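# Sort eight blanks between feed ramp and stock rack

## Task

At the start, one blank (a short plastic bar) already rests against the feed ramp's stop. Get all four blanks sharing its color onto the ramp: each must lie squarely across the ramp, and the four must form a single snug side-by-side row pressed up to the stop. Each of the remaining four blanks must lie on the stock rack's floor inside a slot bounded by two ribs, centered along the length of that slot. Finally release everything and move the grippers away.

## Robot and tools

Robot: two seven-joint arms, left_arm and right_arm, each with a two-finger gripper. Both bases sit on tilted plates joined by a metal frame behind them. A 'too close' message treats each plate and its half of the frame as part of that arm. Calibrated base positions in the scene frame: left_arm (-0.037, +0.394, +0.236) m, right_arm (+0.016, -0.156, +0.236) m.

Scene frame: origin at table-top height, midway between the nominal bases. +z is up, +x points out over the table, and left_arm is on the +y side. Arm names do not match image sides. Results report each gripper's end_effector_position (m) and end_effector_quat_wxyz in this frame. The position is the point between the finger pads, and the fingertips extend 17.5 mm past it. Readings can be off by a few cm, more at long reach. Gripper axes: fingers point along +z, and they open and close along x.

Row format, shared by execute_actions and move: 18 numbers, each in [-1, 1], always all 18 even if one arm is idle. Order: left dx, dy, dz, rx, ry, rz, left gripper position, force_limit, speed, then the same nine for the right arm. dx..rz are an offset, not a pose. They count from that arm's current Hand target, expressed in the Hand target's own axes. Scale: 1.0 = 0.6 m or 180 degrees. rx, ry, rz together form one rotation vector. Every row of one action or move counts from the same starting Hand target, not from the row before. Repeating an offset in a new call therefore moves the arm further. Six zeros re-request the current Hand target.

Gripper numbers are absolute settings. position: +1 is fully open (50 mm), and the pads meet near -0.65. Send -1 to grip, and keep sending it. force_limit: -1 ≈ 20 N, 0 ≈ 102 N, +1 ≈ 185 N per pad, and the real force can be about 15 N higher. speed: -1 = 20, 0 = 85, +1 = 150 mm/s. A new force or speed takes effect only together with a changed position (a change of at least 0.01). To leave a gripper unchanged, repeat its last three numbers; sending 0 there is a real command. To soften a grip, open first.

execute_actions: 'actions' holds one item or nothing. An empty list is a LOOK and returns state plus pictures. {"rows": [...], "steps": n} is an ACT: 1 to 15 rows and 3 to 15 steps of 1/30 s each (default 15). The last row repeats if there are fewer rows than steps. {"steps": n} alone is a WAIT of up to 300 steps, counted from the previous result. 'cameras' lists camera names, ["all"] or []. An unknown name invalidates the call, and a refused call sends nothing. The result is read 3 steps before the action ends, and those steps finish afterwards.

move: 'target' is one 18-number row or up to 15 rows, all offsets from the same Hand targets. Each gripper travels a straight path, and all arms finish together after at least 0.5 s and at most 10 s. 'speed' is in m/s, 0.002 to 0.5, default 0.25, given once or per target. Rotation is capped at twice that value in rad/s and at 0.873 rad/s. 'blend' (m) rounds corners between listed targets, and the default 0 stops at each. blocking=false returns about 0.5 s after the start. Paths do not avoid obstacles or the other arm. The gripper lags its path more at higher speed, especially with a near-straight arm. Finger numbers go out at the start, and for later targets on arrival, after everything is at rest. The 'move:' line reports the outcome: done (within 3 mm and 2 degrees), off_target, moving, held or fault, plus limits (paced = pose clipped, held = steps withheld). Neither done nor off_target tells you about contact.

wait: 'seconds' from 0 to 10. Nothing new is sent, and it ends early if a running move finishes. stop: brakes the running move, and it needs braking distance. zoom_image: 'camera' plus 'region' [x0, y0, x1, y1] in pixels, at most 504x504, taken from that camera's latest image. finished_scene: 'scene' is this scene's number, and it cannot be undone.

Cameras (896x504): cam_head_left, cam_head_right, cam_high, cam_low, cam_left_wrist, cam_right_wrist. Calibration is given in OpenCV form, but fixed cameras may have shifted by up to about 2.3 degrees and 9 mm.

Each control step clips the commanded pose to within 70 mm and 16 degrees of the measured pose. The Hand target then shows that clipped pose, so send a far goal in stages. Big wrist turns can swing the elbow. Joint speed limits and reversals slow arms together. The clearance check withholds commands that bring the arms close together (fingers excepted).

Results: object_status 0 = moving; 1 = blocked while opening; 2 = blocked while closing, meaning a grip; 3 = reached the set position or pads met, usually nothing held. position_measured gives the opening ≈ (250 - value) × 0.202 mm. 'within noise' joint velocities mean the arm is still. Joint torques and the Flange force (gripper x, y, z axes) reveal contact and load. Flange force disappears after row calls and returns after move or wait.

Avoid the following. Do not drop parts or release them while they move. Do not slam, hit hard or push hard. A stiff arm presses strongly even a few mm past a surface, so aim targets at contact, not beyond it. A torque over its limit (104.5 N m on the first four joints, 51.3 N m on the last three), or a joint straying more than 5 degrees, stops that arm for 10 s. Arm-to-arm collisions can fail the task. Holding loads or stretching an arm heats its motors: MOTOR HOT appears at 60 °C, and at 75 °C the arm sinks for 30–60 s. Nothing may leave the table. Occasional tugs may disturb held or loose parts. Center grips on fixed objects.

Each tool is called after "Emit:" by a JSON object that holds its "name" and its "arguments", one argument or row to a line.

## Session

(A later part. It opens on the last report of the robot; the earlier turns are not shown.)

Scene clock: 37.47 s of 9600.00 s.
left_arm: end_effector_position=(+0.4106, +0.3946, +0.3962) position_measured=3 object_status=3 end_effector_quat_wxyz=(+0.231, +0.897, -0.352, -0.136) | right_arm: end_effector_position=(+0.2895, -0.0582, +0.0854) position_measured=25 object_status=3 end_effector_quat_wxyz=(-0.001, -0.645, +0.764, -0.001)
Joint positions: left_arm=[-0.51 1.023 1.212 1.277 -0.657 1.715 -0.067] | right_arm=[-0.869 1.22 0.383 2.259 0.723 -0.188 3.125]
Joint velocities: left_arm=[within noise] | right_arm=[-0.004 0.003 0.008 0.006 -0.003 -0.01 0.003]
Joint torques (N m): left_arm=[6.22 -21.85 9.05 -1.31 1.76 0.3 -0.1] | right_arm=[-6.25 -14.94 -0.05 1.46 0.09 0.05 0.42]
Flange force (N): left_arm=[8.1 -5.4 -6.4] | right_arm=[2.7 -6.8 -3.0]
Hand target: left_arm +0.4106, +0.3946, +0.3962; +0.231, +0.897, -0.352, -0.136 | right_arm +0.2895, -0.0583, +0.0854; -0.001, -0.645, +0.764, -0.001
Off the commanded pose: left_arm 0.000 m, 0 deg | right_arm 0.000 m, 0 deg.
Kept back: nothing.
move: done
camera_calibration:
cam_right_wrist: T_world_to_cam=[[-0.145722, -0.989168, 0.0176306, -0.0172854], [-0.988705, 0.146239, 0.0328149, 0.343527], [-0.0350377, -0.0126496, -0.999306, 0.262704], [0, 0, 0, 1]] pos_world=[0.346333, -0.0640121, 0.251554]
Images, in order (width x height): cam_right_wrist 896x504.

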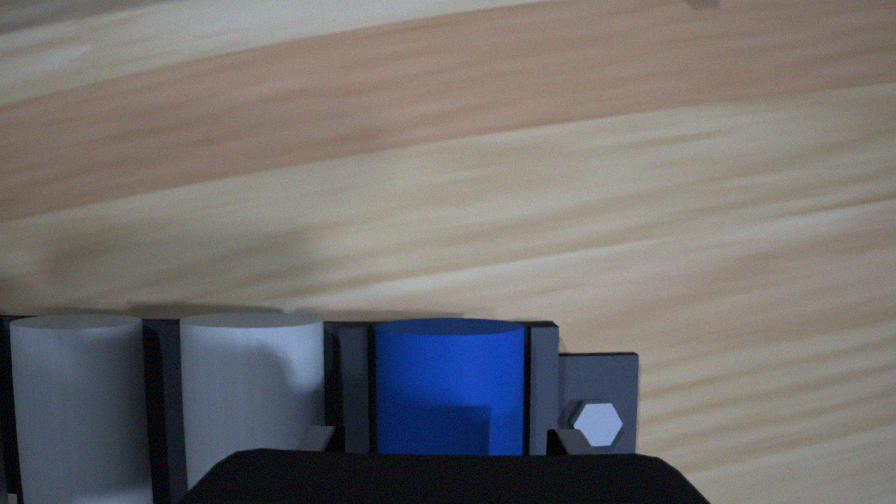

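Emit:
{"name": "move", "arguments": {
  "target": [
    [0,0,0,0,0,0,1,-0.8,0,0.002,0.0005,0.05,0,0,0,0.85,-0.5,-0.5],
    [0,0,0,0,0,0,1,-0.8,0,0.002,0.0005,0.0748,0,0,0,0.85,-0.5,-0.5]
  ],
  "speed": [0.1,0.05],
  "cameras": ["cam_right_wrist"]
}}

Emit:
{"name": "move", "arguments": {
  "target": [0,0,0,0,0,0,1,-0.8,0,0,0,0,0,0,0,-1,-0.5,-0.5],
  "cameras": ["cam_right_wrist"]
}}

Scene clock: 39.50 s of 9600.00 s.
left_arm: end_effector_position=(+0.4106, +0.3946, +0.3962) position_measured=3 object_status=3 end_effector_quat_wxyz=(+0.231, +0.897, -0.352, -0.136) | right_arm: end_effector_position=(+0.2890, -0.0595, +0.0406) position_measured=25 object_status=3 end_effector_quat_wxyz=(-0.001, -0.645, +0.764, -0.001)
Joint positions: left_arm=[-0.51 1.023 1.212 1.277 -0.657 1.715 -0.067] | right_arm=[-0.88 1.372 0.422 2.215 0.675 -0.303 3.142]
Joint velocities: within noise
Joint torques (N m): left_arm=[6.29 -21.8 9.06 -1.22 1.77 0.29 -0.03] | right_arm=[-5.86 -15.62 0.7 2.51 0.22 0.21 0.29]
Flange force (N): left_arm=[8.2 -5.7 -6.7] | right_arm=[2.5 -5.1 -1.5]
Hand target: left_arm +0.4106, +0.3946, +0.3962; +0.231, +0.897, -0.352, -0.136 | right_arm +0.2890, -0.0595, +0.0405; -0.001, -0.645, +0.764, -0.001
Off the commanded pose: left_arm 0.000 m, 0 deg | right_arm 0.000 m, 0 deg.
Kept back: nothing.
move: done
camera_calibration:
cam_right_wrist: T_world_to_cam=[[-0.145755, -0.989165, 0.0175417, -0.017826], [-0.988705, 0.146267, 0.0326793, 0.344681], [-0.034891, -0.0125804, -0.999312, 0.217843], [0, 0, 0, 1]] pos_world=[0.345791, -0.0653079, 0.206742]
Images, in order (width x height): cam_right_wrist 896x504.

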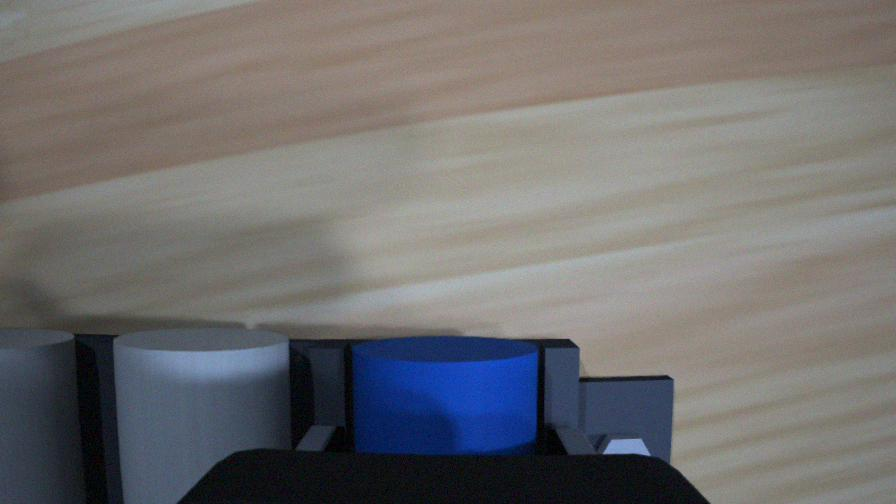

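Scene clock: 40.20 s of 9600.00 s.
left_arm: end_effector_position=(+0.4106, +0.3946, +0.3962) position_measured=3 object_status=3 end_effector_quat_wxyz=(+0.231, +0.897, -0.352, -0.136) | right_arm: end_effector_position=(+0.2890, -0.0595, +0.0405) position_measured=58 object_status=2 end_effector_quat_wxyz=(-0.001, -0.645, +0.764, -0.001)
Joint positions: left_arm=[-0.51 1.023 1.212 1.277 -0.657 1.715 -0.067] | right_arm=[-0.88 1.372 0.422 2.215 0.675 -0.303 3.142]
Joint velocities: within noise
Joint torques (N m): left_arm=[6.21 -21.82 9.01 -1.27 1.8 0.27 -0.13] | right_arm=[-5.74 -15.29 0.79 2.19 0.22 0.1 0.25]
Flange force (N): left_arm=[8.2 -5.5 -6.6] | right_arm=[2.3 -4.9 -3.2]
Hand target: left_arm +0.4106, +0.3946, +0.3962; +0.231, +0.897, -0.352, -0.136 | right_arm +0.2890, -0.0595, +0.0405; -0.001, -0.645, +0.764, -0.001
Off the commanded pose: left_arm 0.000 m, 0 deg | right_arm 0.000 m, 0 deg.
Kept back: nothing.
move: done
camera_calibration:
cam_right_wrist: T_world_to_cam=[[-0.145679, -0.989176, 0.0175464, -0.01785], [-0.988717, 0.146191, 0.0326764, 0.344679], [-0.0348878, -0.0125882, -0.999312, 0.217763], [0, 0, 0, 1]] pos_world=[0.345787, -0.0653044, 0.206663]
Images, in order (width x height): cam_right_wrist 896x504.

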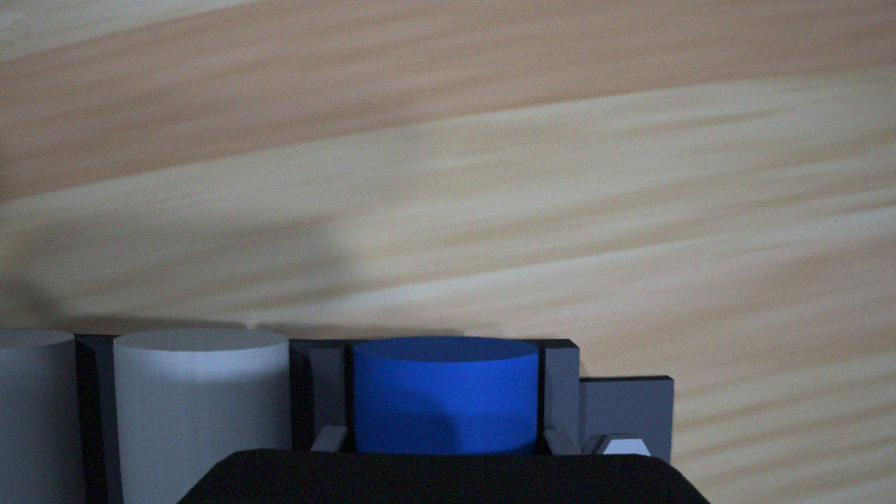

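Emit:
{"name": "move", "arguments": {
  "target": [
    [0,0,0,0,0,0,1,-0.8,0,0,0,-0.2,0,0,0,-1,-0.5,-0.5],
    [0,0,0,0,0,0,1,-0.8,0,-0.126,-0.3573,-0.2,0,0,-0.0095,-1,-0.5,-0.5],
    [0,0,0,0,0,0,1,-0.8,0,-0.126,-0.3573,-0.145,0,0,-0.0095,-1,-0.5,-0.5]
  ],
  "speed": [0.15,0.25,0.1],
  "blend": [0.03,0.01,0],
  "cameras": ["cam_right_wrist","cam_low"]
}}

Scene clock: 43.37 s of 9600.00 s.
left_arm: end_effector_position=(+0.4106, +0.3946, +0.3962) position_measured=3 object_status=3 end_effector_quat_wxyz=(+0.231, +0.897, -0.352, -0.136) | right_arm: end_effector_position=(+0.5130, -0.0208, +0.1276) position_measured=58 object_status=2 end_effector_quat_wxyz=(+0.000, -0.656, +0.754, -0.001)
Joint positions: left_arm=[-0.51 1.023 1.212 1.277 -0.657 1.715 -0.067] | right_arm=[-0.346 1.123 -0.11 1.526 0.616 0.682 3.642]
Joint velocities: within noise
Joint torques (N m): left_arm=[6.29 -21.82 8.95 -1.22 1.75 0.28 -0.06] | right_arm=[-8.47 -21.86 -4.12 -4.51 0.27 0.08 0.26]
Flange force (N): left_arm=[8.1 -5.6 -6.8] | right_arm=[2.8 -2.1 -0.5]
Hand target: left_arm +0.4106, +0.3946, +0.3962; +0.231, +0.897, -0.352, -0.136 | right_arm +0.5130, -0.0208, +0.1275; -0.001, -0.656, +0.754, -0.001
Off the commanded pose: left_arm 0.000 m, 0 deg | right_arm 0.000 m, 0 deg.
Kept back: nothing.
move: done; blend cut to 0 m at target 1
camera_calibration:
cam_right_wrist: T_world_to_cam=[[-0.116076, -0.993086, 0.0175385, 0.0362489], [-0.992642, 0.1166, 0.0326604, 0.559076], [-0.0344796, -0.0136184, -0.999313, 0.312803], [0, 0, 0, 1]] pos_world=[0.569955, -0.0249305, 0.293693]
Images, in order (width x height): cam_low 896x504, cam_right_wrist 896x504.

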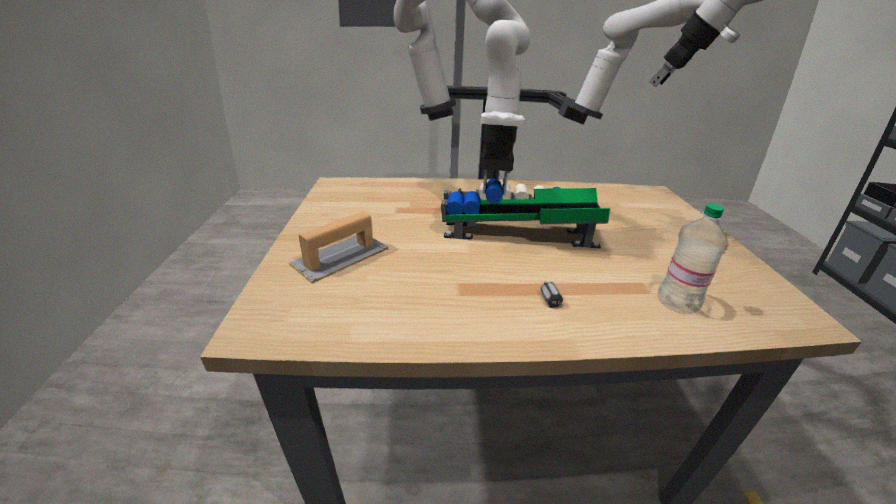

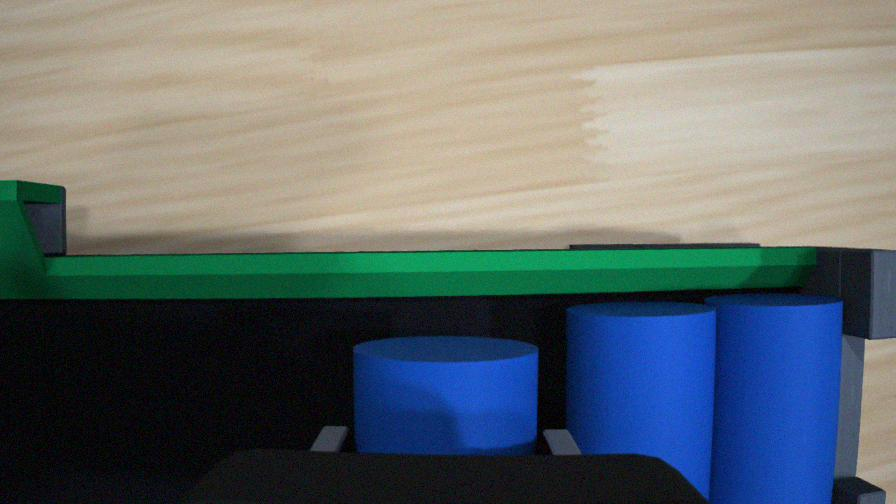

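Emit:
{"name": "move", "arguments": {
  "target": [0,0,0,0,0,0,1,-0.8,0,-0.0025,-0.006,0.045,0,0,0,-1,-0.5,-0.5],
  "speed": 0.06,
  "cameras": ["cam_right_wrist"]
}}

Emit:
{"name": "move", "arguments": {
  "target": [0,0,0,0,0,0,1,-0.8,0,0,0,0.002,0,0,0,-1,-0.5,-0.5],
  "speed": 0.02,
  "cameras": []
}}

Scene clock: 44.63 s of 9600.00 s.
left_arm: end_effector_position=(+0.4106, +0.3946, +0.3962) position_measured=3 object_status=3 end_effector_quat_wxyz=(+0.231, +0.897, -0.352, -0.136) | right_arm: end_effector_position=(+0.5168, -0.0199, +0.1006) position_measured=58 object_status=2 end_effector_quat_wxyz=(-0.001, -0.656, +0.754, -0.001)
Joint positions: left_arm=[-0.51 1.023 1.212 1.277 -0.657 1.715 -0.067] | right_arm=[-0.339 1.18 -0.096 1.498 0.63 0.65 3.638]
Joint velocities: within noise
Joint torques (N m): left_arm=[6.34 -21.82 9.04 -1.26 1.76 0.29 -0.08] | right_arm=[-8.35 -22.12 -4.24 -4.58 0.33 0.29 0.25]
Flange force (N): left_arm=[7.9 -5.6 -6.5] | right_arm=[3.6 -0.1 -0.4]
Hand target: left_arm +0.4106, +0.3946, +0.3962; +0.231, +0.897, -0.352, -0.136 | right_arm +0.5168, -0.0199, +0.1005; -0.001, -0.656, +0.754, -0.001
Off the commanded pose: left_arm 0.000 m, 0 deg | right_arm 0.000 m, 0 deg.
Kept back: nothing.
move: done
camera_calibration:
cam_right_wrist: T_world_to_cam=[[-0.116148, -0.993077, 0.0175242, 0.0381511], [-0.992631, 0.116673, 0.0327141, 0.563578], [-0.0345322, -0.0135954, -0.999311, 0.285976], [0, 0, 0, 1]] pos_world=[0.573731, -0.0239792, 0.266674]
Images, in order (width x height): cam_right_wrist 896x504.

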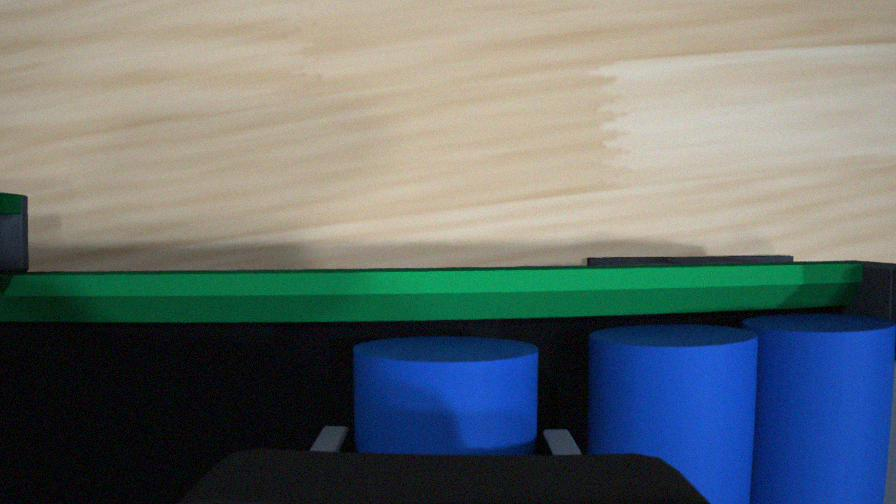

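Scene clock: 45.33 s of 9600.00 s.
left_arm: end_effector_position=(+0.4106, +0.3946, +0.3962) position_measured=3 object_status=3 end_effector_quat_wxyz=(+0.231, +0.897, -0.352, -0.136) | right_arm: end_effector_position=(+0.5168, -0.0199, +0.0993) position_measured=58 object_status=2 end_effector_quat_wxyz=(-0.001, -0.656, +0.754, -0.001)
Joint positions: left_arm=[-0.51 1.023 1.212 1.277 -0.657 1.715 -0.067] | right_arm=[-0.339 1.182 -0.096 1.497 0.631 0.648 3.638]
Joint velocities: within noise
Joint torques (N m): left_arm=[6.14 -21.85 9.06 -1.27 1.78 0.23 -0.07] | right_arm=[-8.37 -22.31 -4.01 -4.52 0.31 0.15 0.24]
Flange force (N): left_arm=[8.5 -5.6 -6.8] | right_arm=[3.1 -0.9 -0.3]
Hand target: left_arm +0.4106, +0.3946, +0.3962; +0.231, +0.897, -0.352, -0.136 | right_arm +0.5168, -0.0199, +0.0993; -0.001, -0.656, +0.754, -0.001
Off the commanded pose: left_arm 0.000 m, 0 deg | right_arm 0.000 m, 0 deg.
Kept back: nothing.
move: done
No camera images: "cameras" was empty.

Emit:
{"name": "move", "arguments": {
  "target": [0,0,0,0,0,0,1,-0.8,0,0,-0.0015,0.002,0,0,0,-1,-0.5,-0.5],
  "speed": 0.02,
  "cameras": []
}}

Emit:
{"name": "move", "arguments": {
  "target": [0,0,0,0,0,0,1,-0.8,0,0,0,0.0015,0,0,0,-1,-0.5,-0.5],
  "speed": 0.02,
  "cameras": ["cam_right_wrist"]
}}

Scene clock: 46.27 s of 9600.00 s.
left_arm: end_effector_position=(+0.4106, +0.3946, +0.3962) position_measured=3 object_status=3 end_effector_quat_wxyz=(+0.231, +0.897, -0.352, -0.136) | right_arm: end_effector_position=(+0.5176, -0.0200, +0.0981) position_measured=58 object_status=2 end_effector_quat_wxyz=(-0.001, -0.656, +0.754, -0.001)
Joint positions: left_arm=[-0.51 1.023 1.212 1.277 -0.657 1.715 -0.067] | right_arm=[-0.338 1.185 -0.096 1.493 0.631 0.648 3.639]
Joint velocities: within noise
Joint torques (N m): left_arm=[6.23 -21.8 8.96 -1.21 1.76 0.27 -0.09] | right_arm=[-8.39 -22.42 -3.98 -4.65 0.28 0.13 0.28]
Flange force (N): left_arm=[8.3 -5.6 -6.8] | right_arm=[3.2 -0.6 -0.3]
Hand target: left_arm +0.4106, +0.3946, +0.3962; +0.231, +0.897, -0.352, -0.136 | right_arm +0.5176, -0.0200, +0.0981; -0.001, -0.656, +0.754, -0.001
Off the commanded pose: left_arm 0.000 m, 0 deg | right_arm 0.000 m, 0 deg.
Kept back: nothing.
move: done
No camera images: "cameras" was empty.

Scene clock: 46.97 s of 9600.00 s.
left_arm: end_effector_position=(+0.4106, +0.3946, +0.3962) position_measured=3 object_status=3 end_effector_quat_wxyz=(+0.231, +0.897, -0.352, -0.136) | right_arm: end_effector_position=(+0.5177, -0.0200, +0.0972) position_measured=58 object_status=2 end_effector_quat_wxyz=(+0.000, -0.656, +0.754, -0.001)
Joint positions: left_arm=[-0.51 1.023 1.212 1.277 -0.657 1.715 -0.067] | right_arm=[-0.337 1.187 -0.095 1.493 0.632 0.647 3.639]
Joint velocities: within noise
Joint torques (N m): left_arm=[6.32 -21.81 8.93 -1.29 1.79 0.28 -0.08] | right_arm=[-6.58 -17.46 -2.54 -5.45 0.95 -1.29 0.25]
Flange force (N): left_arm=[7.8 -5.5 -6.5] | right_arm=[5.0 3.7 -14.1]
Hand target: left_arm +0.4106, +0.3946, +0.3962; +0.231, +0.897, -0.352, -0.136 | right_arm +0.5177, -0.0200, +0.0972; +0.000, -0.656, +0.754, -0.001
Off the commanded pose: left_arm 0.000 m, 0 deg | right_arm 0.000 m, 0 deg.
Kept back: nothing.
move: done
camera_calibration:
cam_right_wrist: T_world_to_cam=[[-0.116085, -0.993085, 0.0175079, 0.0381697], [-0.992641, 0.116609, 0.032647, 0.564637], [-0.0344628, -0.0135892, -0.999314, 0.282636], [0, 0, 0, 1]] pos_world=[0.574653, -0.0240951, 0.26334]
Images, in order (width x height): cam_right_wrist 896x504.

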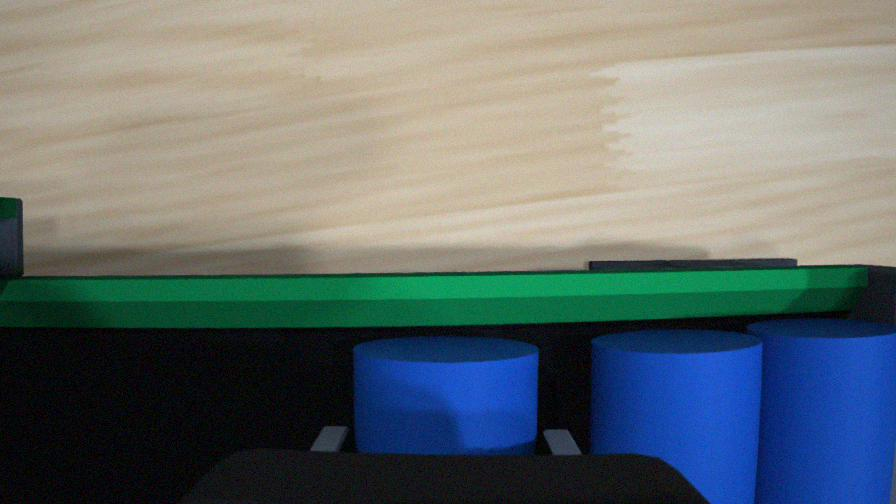

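Emit:
{"name": "move", "arguments": {
  "target": [0,0,0,0,0,0,1,-0.8,0,0,0,-0.001,0,0,0,-1,-0.5,-0.5],
  "speed": 0.02,
  "cameras": []
}}

Emit:
{"name": "move", "arguments": {
  "target": [0,0,0,0,0,0,1,-0.8,0,0,0,0,0,0,0,0.76,-0.5,-0.8],
  "cameras": ["cam_right_wrist"]
}}

Emit:
{"name": "move", "arguments": {
  "target": [0,0,0,0,0,0,1,-0.8,0,0,0,-0.08,0,0,0,0.76,-0.5,-0.8],
  "speed": 0.06,
  "cameras": ["cam_right_wrist"]
}}

Scene clock: 47.90 s of 9600.00 s.
left_arm: end_effector_position=(+0.4106, +0.3946, +0.3962) position_measured=3 object_status=3 end_effector_quat_wxyz=(+0.231, +0.897, -0.352, -0.136) | right_arm: end_effector_position=(+0.5176, -0.0200, +0.0977) position_measured=58 object_status=2 end_effector_quat_wxyz=(-0.001, -0.656, +0.754, -0.001)
Joint positions: left_arm=[-0.51 1.023 1.212 1.277 -0.657 1.715 -0.067] | right_arm=[-0.337 1.186 -0.096 1.493 0.631 0.648 3.639]
Joint velocities: within noise
Joint torques (N m): left_arm=[6.25 -21.84 9.01 -1.3 1.77 0.32 -0.02] | right_arm=[-7.58 -20.74 -3.28 -4.26 0.44 0.15 0.25]
Flange force (N): left_arm=[8.0 -5.6 -6.5] | right_arm=[2.8 -0.1 -3.9]
Hand target: left_arm +0.4106, +0.3946, +0.3962; +0.231, +0.897, -0.352, -0.136 | right_arm +0.5177, -0.0200, +0.0978; -0.001, -0.656, +0.754, -0.001
Off the commanded pose: left_arm 0.000 m, 0 deg | right_arm 0.000 m, 0 deg.
Kept back: nothing.
move: done
No camera images: "cameras" was empty.

Scene clock: 48.60 s of 9600.00 s.
left_arm: end_effector_position=(+0.4106, +0.3946, +0.3962) position_measured=3 object_status=3 end_effector_quat_wxyz=(+0.231, +0.897, -0.352, -0.136) | right_arm: end_effector_position=(+0.5176, -0.0200, +0.0978) position_measured=39 object_status=3 end_effector_quat_wxyz=(-0.001, -0.656, +0.754, -0.001)
Joint positions: left_arm=[-0.51 1.023 1.212 1.277 -0.657 1.715 -0.067] | right_arm=[-0.337 1.186 -0.096 1.493 0.631 0.648 3.639]
Joint velocities: within noise
Joint torques (N m): left_arm=[6.23 -21.85 9.04 -1.27 1.77 0.28 -0.04] | right_arm=[-8.36 -21.97 -3.97 -4.42 0.27 0.12 0.24]
Flange force (N): left_arm=[8.2 -5.7 -6.6] | right_arm=[3.2 -1.0 -1.0]
Hand target: left_arm +0.4106, +0.3946, +0.3962; +0.231, +0.897, -0.352, -0.136 | right_arm +0.5177, -0.0200, +0.0978; -0.001, -0.656, +0.754, -0.001
Off the commanded pose: left_arm 0.000 m, 0 deg | right_arm 0.000 m, 0 deg.
Kept back: nothing.
move: done
camera_calibration:
cam_right_wrist: T_world_to_cam=[[-0.116107, -0.993082, 0.0175463, 0.0381567], [-0.992635, 0.116633, 0.032737, 0.564567], [-0.034557, -0.0136161, -0.99931, 0.283224], [0, 0, 0, 1]] pos_world=[0.574627, -0.0240981, 0.263877]
Images, in order (width x height): cam_right_wrist 896x504.

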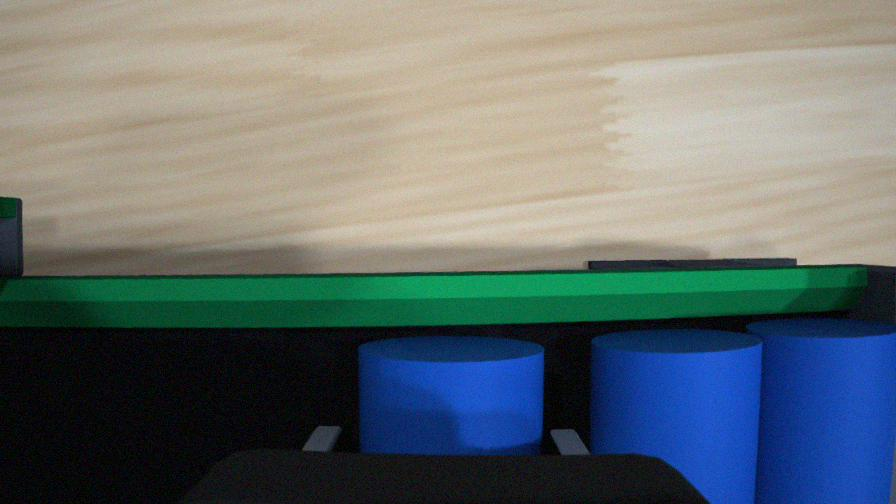

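Scene clock: 49.73 s of 9600.00 s.
left_arm: end_effector_position=(+0.4106, +0.3946, +0.3962) position_measured=3 object_status=3 end_effector_quat_wxyz=(+0.231, +0.897, -0.352, -0.136) | right_arm: end_effector_position=(+0.5177, -0.0200, +0.1457) position_measured=39 object_status=3 end_effector_quat_wxyz=(-0.001, -0.656, +0.754, -0.001)
Joint positions: left_arm=[-0.51 1.023 1.212 1.277 -0.657 1.715 -0.067] | right_arm=[-0.345 1.095 -0.125 1.513 0.601 0.724 3.659]
Joint velocities: within noise
Joint torques (N m): left_arm=[6.29 -21.8 9 -1.24 1.71 0.3 -0.06] | right_arm=[-8.21 -21.76 -4.11 -4.99 0.34 0.28 0.17]
Flange force (N): left_arm=[8.0 -5.5 -6.7] | right_arm=[3.2 -0.9 -0.6]
Hand target: left_arm +0.4106, +0.3946, +0.3962; +0.231, +0.897, -0.352, -0.136 | right_arm +0.5177, -0.0199, +0.1458; -0.001, -0.656, +0.754, -0.001
Off the commanded pose: left_arm 0.000 m, 0 deg | right_arm 0.000 m, 0 deg.
Kept back: nothing.
move: done
camera_calibration:
cam_right_wrist: T_world_to_cam=[[-0.116153, -0.993076, 0.017565, 0.0373949], [-0.99263, 0.11668, 0.0327378, 0.562999], [-0.0345606, -0.0136329, -0.99931, 0.331098], [0, 0, 0, 1]] pos_world=[0.574637, -0.0240409, 0.311782]
Images, in order (width x height): cam_right_wrist 896x504.

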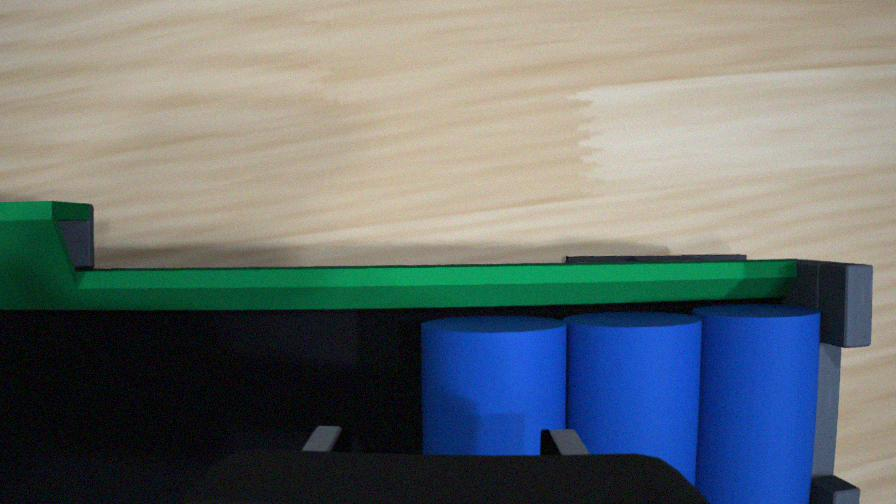

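Emit:
{"name": "move", "arguments": {
  "target": [
    [0,0,0,0,0,0,1,-0.8,0,0,0,-0.06,0,0,0,0.76,-0.5,-0.8],
    [0,0,0,0,0,0,1,-0.8,0,-0.3299,0.3587,-0.06,0,0,0.0095,0.76,-0.5,-0.8],
    [0,0,0,0,0,0,1,-0.8,0,-0.3299,0.3587,0.1007,0,0,0.0095,0.76,-0.5,-0.8]
  ],
  "speed": [0.15,0.3,0.2],
  "blend": [0.02,0.03,0],
  "cameras": ["cam_right_wrist","cam_high"]
}}

Scene clock: 52.70 s of 9600.00 s.
left_arm: end_effector_position=(+0.4106, +0.3946, +0.3962) position_measured=3 object_status=3 end_effector_quat_wxyz=(+0.231, +0.897, -0.352, -0.136) | right_arm: end_effector_position=(+0.3319, +0.2058, +0.0852) position_measured=39 object_status=3 end_effector_quat_wxyz=(+0.000, -0.645, +0.764, -0.001)
Joint positions: left_arm=[-0.51 1.023 1.212 1.277 -0.657 1.715 -0.067] | right_arm=[-0.874 1.345 -0.112 1.483 0.554 0.605 3.114]
Joint velocities: within noise
Joint torques (N m): left_arm=[6.24 -21.82 9.02 -1.26 1.75 0.26 -0.09] | right_arm=[-6.45 -22.59 -3.3 -4.09 0.24 0.07 0.19]
Flange force (N): left_arm=[8.2 -5.5 -6.7] | right_arm=[0.6 -3.2 -1.1]
Hand target: left_arm +0.4106, +0.3946, +0.3962; +0.231, +0.897, -0.352, -0.136 | right_arm +0.3319, +0.2058, +0.0850; -0.001, -0.645, +0.764, -0.001
Off the commanded pose: left_arm 0.000 m, 0 deg | right_arm 0.000 m, 0 deg.
Kept back: nothing.
move: done; blend cut to 0 m at target 1
camera_calibration:
cam_right_wrist: T_world_to_cam=[[-0.145722, -0.98917, 0.0175318, 0.25004], [-0.988711, 0.146233, 0.032662, 0.346865], [-0.034872, -0.0125744, -0.999313, 0.267177], [0, 0, 0, 1]] pos_world=[0.388702, 0.199969, 0.25128]
Images, in order (width x height): cam_high 896x504, cam_right_wrist 896x504.

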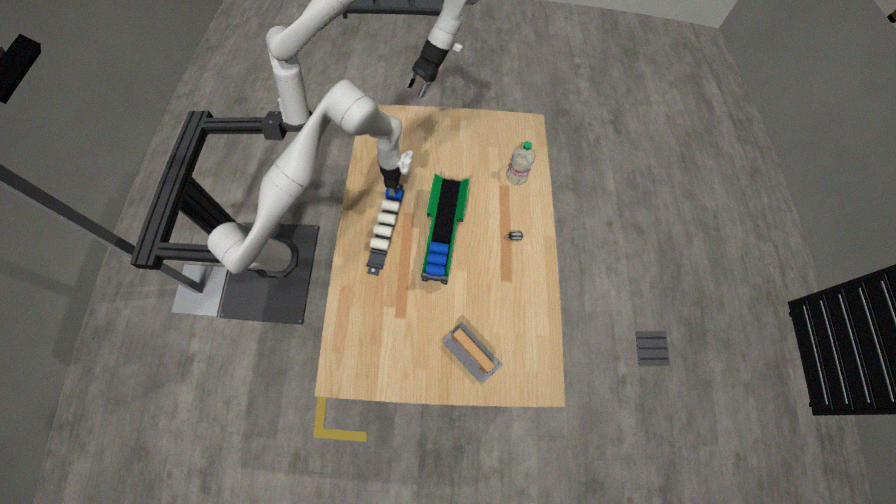

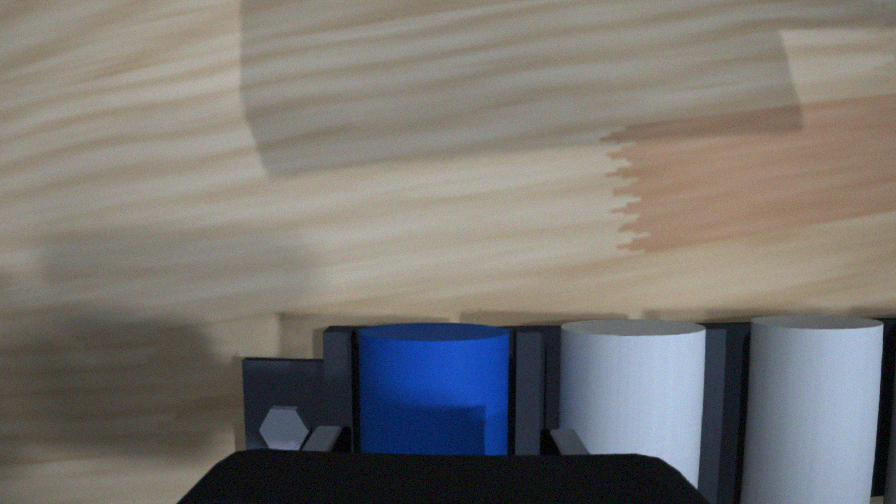

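Emit:
{"name": "move", "arguments": {
  "target": [
    [0,0,0,0,0,0,1,-0.8,0,-0.005,0.003,0.0,0,0,0,0.85,-0.5,-0.5],
    [0,0,0,0,0,0,1,-0.8,0,-0.005,0.003,0.0742,0,0,0,0.85,-0.5,-0.5]
  ],
  "speed": [0.05,0.06],
  "cameras": ["cam_right_wrist"]
}}

Emit:
{"name": "move", "arguments": {
  "target": [0,0,0,0,0,0,1,-0.8,0,0,0,0,0,0,0,-1,-0.5,-0.5],
  "cameras": ["cam_right_wrist"]
}}

Scene clock: 54.70 s of 9600.00 s.
left_arm: end_effector_position=(+0.4106, +0.3946, +0.3962) position_measured=3 object_status=3 end_effector_quat_wxyz=(+0.231, +0.897, -0.352, -0.136) | right_arm: end_effector_position=(+0.3306, +0.2090, +0.0406) position_measured=25 object_status=3 end_effector_quat_wxyz=(+0.000, -0.645, +0.764, -0.001)
Joint positions: left_arm=[-0.51 1.023 1.212 1.277 -0.657 1.715 -0.067] | right_arm=[-0.876 1.439 -0.09 1.437 0.57 0.553 3.102]
Joint velocities: within noise
Joint torques (N m): left_arm=[6.27 -21.86 9.01 -1.27 1.75 0.29 -0.06] | right_arm=[-6.47 -22.99 -3.15 -3.93 0.29 0.07 0.25]
Flange force (N): left_arm=[8.1 -5.6 -6.5] | right_arm=[1.4 -2.8 -1.0]
Hand target: left_arm +0.4106, +0.3946, +0.3962; +0.231, +0.897, -0.352, -0.136 | right_arm +0.3306, +0.2090, +0.0405; -0.001, -0.645, +0.764, -0.001
Off the commanded pose: left_arm 0.000 m, 0 deg | right_arm 0.000 m, 0 deg.
Kept back: nothing.
move: done
camera_calibration:
cam_right_wrist: T_world_to_cam=[[-0.1457, -0.989174, 0.0175247, 0.253808], [-0.988714, 0.146211, 0.0326572, 0.346598], [-0.034866, -0.0125687, -0.999313, 0.222642], [0, 0, 0, 1]] pos_world=[0.387429, 0.203182, 0.206722]
Images, in order (width x height): cam_right_wrist 896x504.

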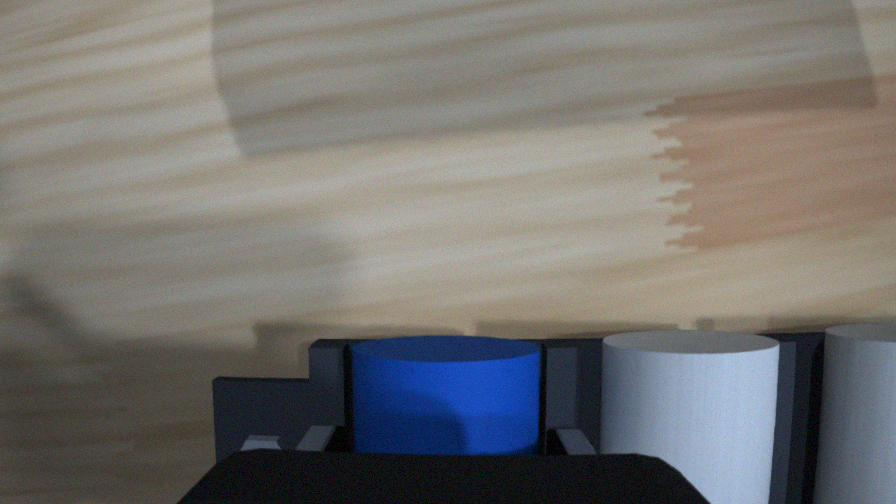

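Scene clock: 55.40 s of 9600.00 s.
left_arm: end_effector_position=(+0.4106, +0.3946, +0.3962) position_measured=3 object_status=3 end_effector_quat_wxyz=(+0.231, +0.897, -0.352, -0.136) | right_arm: end_effector_position=(+0.3306, +0.2090, +0.0405) position_measured=58 object_status=2 end_effector_quat_wxyz=(-0.001, -0.645, +0.764, -0.001)
Joint positions: left_arm=[-0.51 1.023 1.212 1.277 -0.657 1.715 -0.067] | right_arm=[-0.876 1.439 -0.09 1.437 0.57 0.553 3.102]
Joint velocities: within noise
Joint torques (N m): left_arm=[6.24 -21.87 9.07 -1.27 1.74 0.27 -0.05] | right_arm=[-6.42 -22.47 -3.15 -4.05 0.3 0.04 0.24]
Flange force (N): left_arm=[8.2 -5.6 -6.6] | right_arm=[2.4 -2.4 -2.3]
Hand target: left_arm +0.4106, +0.3946, +0.3962; +0.231, +0.897, -0.352, -0.136 | right_arm +0.3306, +0.2090, +0.0405; -0.001, -0.645, +0.764, -0.001
Off the commanded pose: left_arm 0.000 m, 0 deg | right_arm 0.000 m, 0 deg.
Kept back: nothing.
move: done
camera_calibration:
cam_right_wrist: T_world_to_cam=[[-0.145728, -0.989169, 0.0175569, 0.253807], [-0.988709, 0.146241, 0.0326898, 0.346587], [-0.0349032, -0.0125948, -0.999311, 0.222562], [0, 0, 0, 1]] pos_world=[0.387429, 0.203176, 0.206623]
Images, in order (width x height): cam_right_wrist 896x504.

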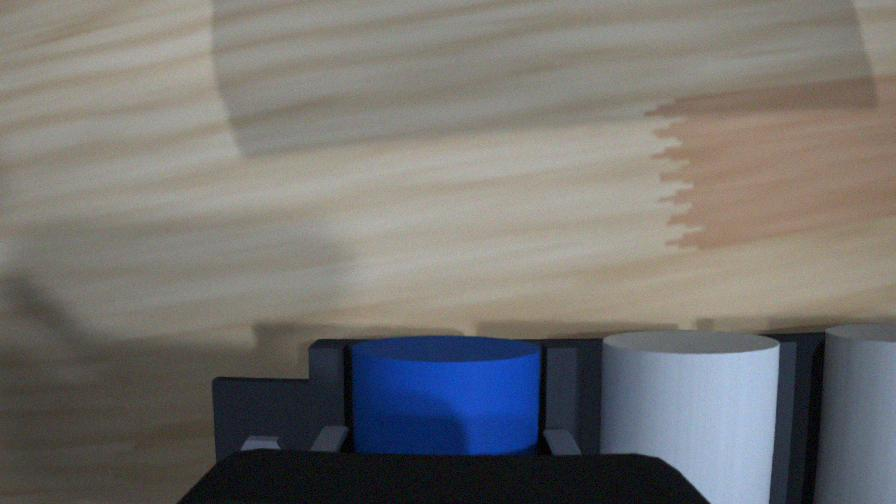

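Emit:
{"name": "move", "arguments": {
  "target": [
    [0,0,0,0,0,0,1,-0.8,0,0,0,-0.266,0,0,0,-1,-0.5,-0.5],
    [0,0,0,0,0,0,1,-0.8,0,0.2590,-0.3697,-0.266,0,0,-0.0095,-1,-0.5,-0.5],
    [0,0,0,0,0,0,1,-0.8,0,0.2590,-0.3697,-0.1242,0,0,-0.0095,-1,-0.5,-0.5]
  ],
  "speed": [0.2,0.25,0.15],
  "blend": [0.03,0.01,0],
  "cameras": ["cam_right_wrist"]
}}

Scene clock: 59.03 s of 9600.00 s.
left_arm: end_effector_position=(+0.4106, +0.3946, +0.3962) position_measured=3 object_status=3 end_effector_quat_wxyz=(+0.231, +0.897, -0.352, -0.136) | right_arm: end_effector_position=(+0.5232, +0.0187, +0.1154) position_measured=58 object_status=2 end_effector_quat_wxyz=(-0.001, -0.656, +0.754, -0.001)
Joint positions: left_arm=[-0.51 1.023 1.212 1.277 -0.657 1.715 -0.067] | right_arm=[-0.39 1.198 -0.124 1.411 0.598 0.731 3.629]
Joint velocities: within noise
Joint torques (N m): left_arm=[6.24 -21.84 9.05 -1.23 1.78 0.29 -0.05] | right_arm=[-8.51 -23.09 -4.24 -5.1 0.27 0.14 0.27]
Flange force (N): left_arm=[8.3 -5.7 -6.7] | right_arm=[2.9 -1.1 -0.1]
Hand target: left_arm +0.4106, +0.3946, +0.3962; +0.231, +0.897, -0.352, -0.136 | right_arm +0.5232, +0.0187, +0.1153; -0.001, -0.656, +0.754, -0.001
Off the commanded pose: left_arm 0.000 m, 0 deg | right_arm 0.000 m, 0 deg.
Kept back: nothing.
move: done; blend cut to 0 m at target 1
camera_calibration:
cam_right_wrist: T_world_to_cam=[[-0.116063, -0.993087, 0.0175378, 0.0768762], [-0.992642, 0.116589, 0.0327053, 0.565007], [-0.0345239, -0.0136129, -0.999311, 0.301528], [0, 0, 0, 1]] pos_world=[0.580182, 0.0145759, 0.281493]
Images, in order (width x height): cam_right_wrist 896x504.

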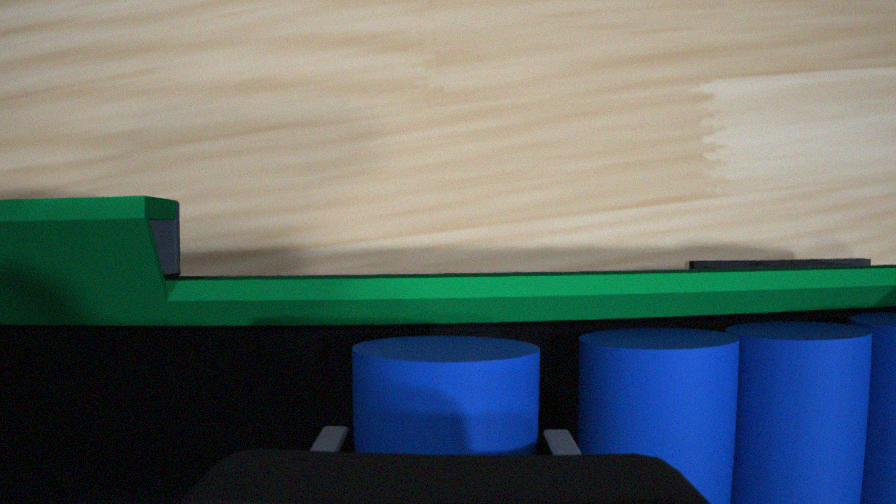

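Emit:
{"name": "move", "arguments": {
  "target": [0,0,0,0,0,0,1,-0.8,0,-0.001,0,0.02,0,0,0,-1,-0.5,-0.5],
  "speed": 0.05,
  "cameras": []
}}

Emit:
{"name": "move", "arguments": {
  "target": [0,0,0,0,0,0,1,-0.8,0,0,0,0.002,0,0,0,-1,-0.5,-0.5],
  "speed": 0.02,
  "cameras": ["cam_right_wrist"]
}}

Scene clock: 61.27 s of 9600.00 s.
left_arm: end_effector_position=(+0.4106, +0.3946, +0.3962) position_measured=3 object_status=3 end_effector_quat_wxyz=(+0.231, +0.897, -0.352, -0.136) | right_arm: end_effector_position=(+0.5233, +0.0192, +0.1034) position_measured=58 object_status=2 end_effector_quat_wxyz=(+0.000, -0.656, +0.754, -0.001)
Joint positions: left_arm=[-0.51 1.023 1.212 1.277 -0.657 1.715 -0.067] | right_arm=[-0.389 1.221 -0.118 1.404 0.604 0.714 3.625]
Joint velocities: within noise
Joint torques (N m): left_arm=[6.32 -21.82 9.01 -1.24 1.74 0.3 -0.07] | right_arm=[-8.48 -23.04 -4.1 -5.17 0.36 0.07 0.29]
Flange force (N): left_arm=[8.0 -5.6 -6.6] | right_arm=[3.3 -0.5 -0.6]
Hand target: left_arm +0.4106, +0.3946, +0.3962; +0.231, +0.897, -0.352, -0.136 | right_arm +0.5233, +0.0192, +0.1033; -0.001, -0.656, +0.754, -0.001
Off the commanded pose: left_arm 0.000 m, 0 deg | right_arm 0.000 m, 0 deg.
Kept back: nothing.
move: done
No camera images: "cameras" was empty.

Scene clock: 61.97 s of 9600.00 s.
left_arm: end_effector_position=(+0.4106, +0.3946, +0.3962) position_measured=3 object_status=3 end_effector_quat_wxyz=(+0.231, +0.897, -0.352, -0.136) | right_arm: end_effector_position=(+0.5233, +0.0192, +0.1021) position_measured=58 object_status=2 end_effector_quat_wxyz=(-0.001, -0.656, +0.754, -0.001)
Joint positions: left_arm=[-0.51 1.023 1.212 1.277 -0.657 1.715 -0.067] | right_arm=[-0.389 1.224 -0.117 1.403 0.604 0.713 3.624]
Joint velocities: within noise
Joint torques (N m): left_arm=[6.24 -21.83 9.01 -1.22 1.74 0.33 -0.05] | right_arm=[-8.48 -23.1 -4.11 -5.04 0.3 0.11 0.27]
Flange force (N): left_arm=[8.3 -5.6 -6.7] | right_arm=[3.0 -0.8 -0.4]
Hand target: left_arm +0.4106, +0.3946, +0.3962; +0.231, +0.897, -0.352, -0.136 | right_arm +0.5233, +0.0192, +0.1021; -0.001, -0.656, +0.754, -0.001
Off the commanded pose: left_arm 0.000 m, 0 deg | right_arm 0.000 m, 0 deg.
Kept back: nothing.
move: done
camera_calibration:
cam_right_wrist: T_world_to_cam=[[-0.116108, -0.993082, 0.0175204, 0.077727], [-0.992636, 0.116633, 0.0327083, 0.565455], [-0.0345255, -0.0135937, -0.999311, 0.288275], [0, 0, 0, 1]] pos_world=[0.580269, 0.0151573, 0.268219]
Images, in order (width x height): cam_right_wrist 896x504.

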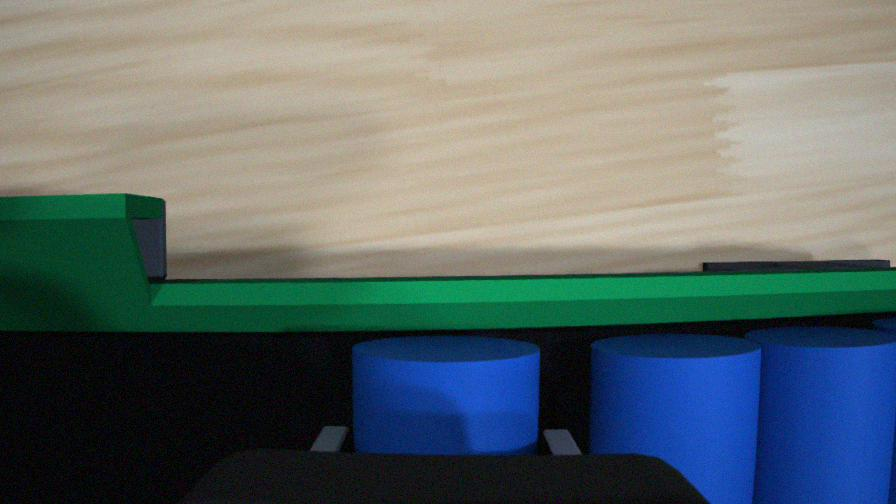

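Emit:
{"name": "move", "arguments": {
  "target": [0,0,0,0,0,0,1,-0.8,0,0,0,0.0017,0,0,0,-1,-0.5,-0.5],
  "speed": 0.02,
  "cameras": []
}}

Scene clock: 62.90 s of 9600.00 s.
left_arm: end_effector_position=(+0.4106, +0.3946, +0.3962) position_measured=3 object_status=3 end_effector_quat_wxyz=(+0.231, +0.897, -0.352, -0.136) | right_arm: end_effector_position=(+0.5233, +0.0192, +0.1011) position_measured=58 object_status=2 end_effector_quat_wxyz=(-0.001, -0.656, +0.754, -0.001)
Joint positions: left_arm=[-0.51 1.023 1.212 1.277 -0.657 1.715 -0.067] | right_arm=[-0.388 1.225 -0.117 1.402 0.605 0.711 3.624]
Joint velocities: within noise
Joint torques (N m): left_arm=[6.24 -21.85 9.04 -1.31 1.76 0.27 -0.04] | right_arm=[-8.49 -23.13 -4.08 -5.02 0.3 0.1 0.26]
Flange force (N): left_arm=[8.1 -5.6 -6.5] | right_arm=[3.0 -0.9 -0.3]
Hand target: left_arm +0.4106, +0.3946, +0.3962; +0.231, +0.897, -0.352, -0.136 | right_arm +0.5233, +0.0192, +0.1011; -0.001, -0.656, +0.754, -0.001
Off the commanded pose: left_arm 0.000 m, 0 deg | right_arm 0.000 m, 0 deg.
Kept back: nothing.
move: done
No camera images: "cameras" was empty.

Emit:
{"name": "move", "arguments": {
  "target": [0,0,0,0,0,0,1,-0.8,0,0,0,0.0015,0,0,0,-1,-0.5,-0.5],
  "speed": 0.02,
  "cameras": []
}}

Scene clock: 72.87 s of 9600.00 s.
left_arm: end_effector_position=(+0.4106, +0.3946, +0.3962) position_measured=3 object_status=3 end_effector_quat_wxyz=(+0.231, +0.897, -0.352, -0.136) | right_arm: end_effector_position=(+0.5233, +0.0192, +0.1002) position_measured=58 object_status=2 end_effector_quat_wxyz=(-0.001, -0.656, +0.754, -0.001)
Joint positions: left_arm=[-0.51 1.023 1.212 1.277 -0.657 1.715 -0.067] | right_arm=[-0.388 1.227 -0.116 1.402 0.605 0.71 3.624]
Joint velocities: within noise
Joint torques (N m): left_arm=[6.21 -21.76 9 -1.32 1.77 0.29 -0.04] | right_arm=[-8.49 -23.13 -4.11 -5 0.31 0.11 0.25]
Flange force (N): left_arm=[8.0 -5.4 -6.5] | right_arm=[3.0 -1.0 -0.3]
Hand target: left_arm +0.4106, +0.3946, +0.3962; +0.231, +0.897, -0.352, -0.136 | right_arm +0.5233, +0.0192, +0.1002; -0.001, -0.656, +0.754, -0.001
Off the commanded pose: left_arm 0.000 m, 0 deg | right_arm 0.000 m, 0 deg.
Kept back: nothing.
move: done
No camera images: "cameras" was empty.

Emit:
{"name": "move", "arguments": {
  "target": [0,0,0,0,0,0,1,-0.8,0,0,0,0.0015,0,0,0,-1,-0.5,-0.5],
  "speed": 0.02,
  "cameras": ["cam_right_wrist","cam_low"]
}}

Scene clock: 73.80 s of 9600.00 s.
left_arm: end_effector_position=(+0.4106, +0.3946, +0.3962) position_measured=3 object_status=3 end_effector_quat_wxyz=(+0.231, +0.897, -0.352, -0.136) | right_arm: end_effector_position=(+0.5233, +0.0192, +0.0993) position_measured=58 object_status=2 end_effector_quat_wxyz=(-0.001, -0.656, +0.754, -0.001)
Joint positions: left_arm=[-0.51 1.023 1.212 1.277 -0.657 1.715 -0.067] | right_arm=[-0.388 1.229 -0.116 1.401 0.606 0.709 3.623]
Joint velocities: within noise
Joint torques (N m): left_arm=[6.3 -21.87 9.02 -1.29 1.76 0.3 -0.12] | right_arm=[-8.32 -22.56 -3.96 -5.06 0.34 -0.01 0.26]
Flange force (N): left_arm=[8.0 -5.4 -6.4] | right_arm=[3.4 -0.4 -1.8]
Hand target: left_arm +0.4106, +0.3946, +0.3962; +0.231, +0.897, -0.352, -0.136 | right_arm +0.5233, +0.0192, +0.0993; -0.001, -0.656, +0.754, -0.001
Off the commanded pose: left_arm 0.000 m, 0 deg | right_arm 0.000 m, 0 deg.
Kept back: nothing.
move: done
camera_calibration:
cam_right_wrist: T_world_to_cam=[[-0.116095, -0.993083, 0.0175643, 0.0777308], [-0.992638, 0.116621, 0.0327092, 0.565556], [-0.0345313, -0.0136377, -0.999311, 0.285465], [0, 0, 0, 1]] pos_world=[0.580274, 0.0151304, 0.265404]
Images, in order (width x height): cam_low 896x504, cam_right_wrist 896x504.

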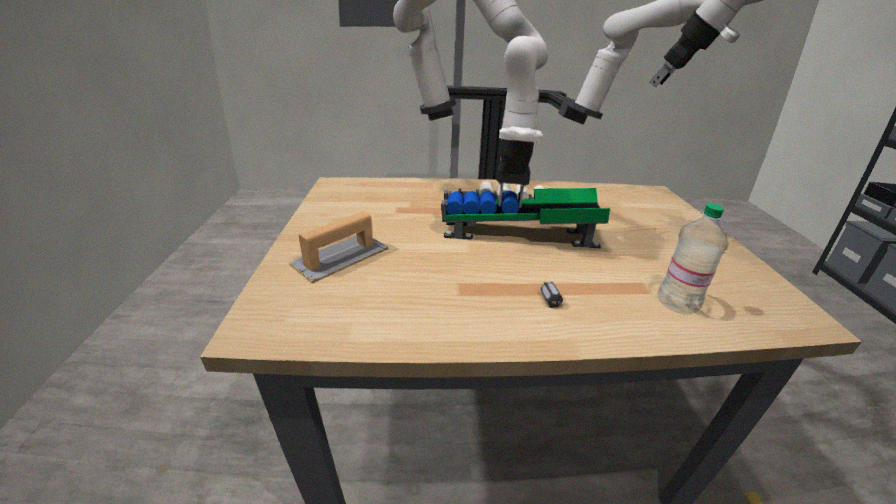

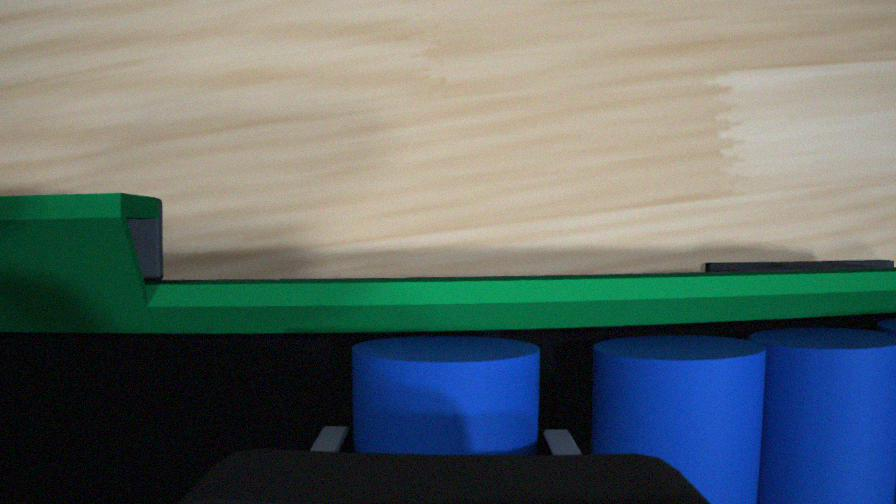

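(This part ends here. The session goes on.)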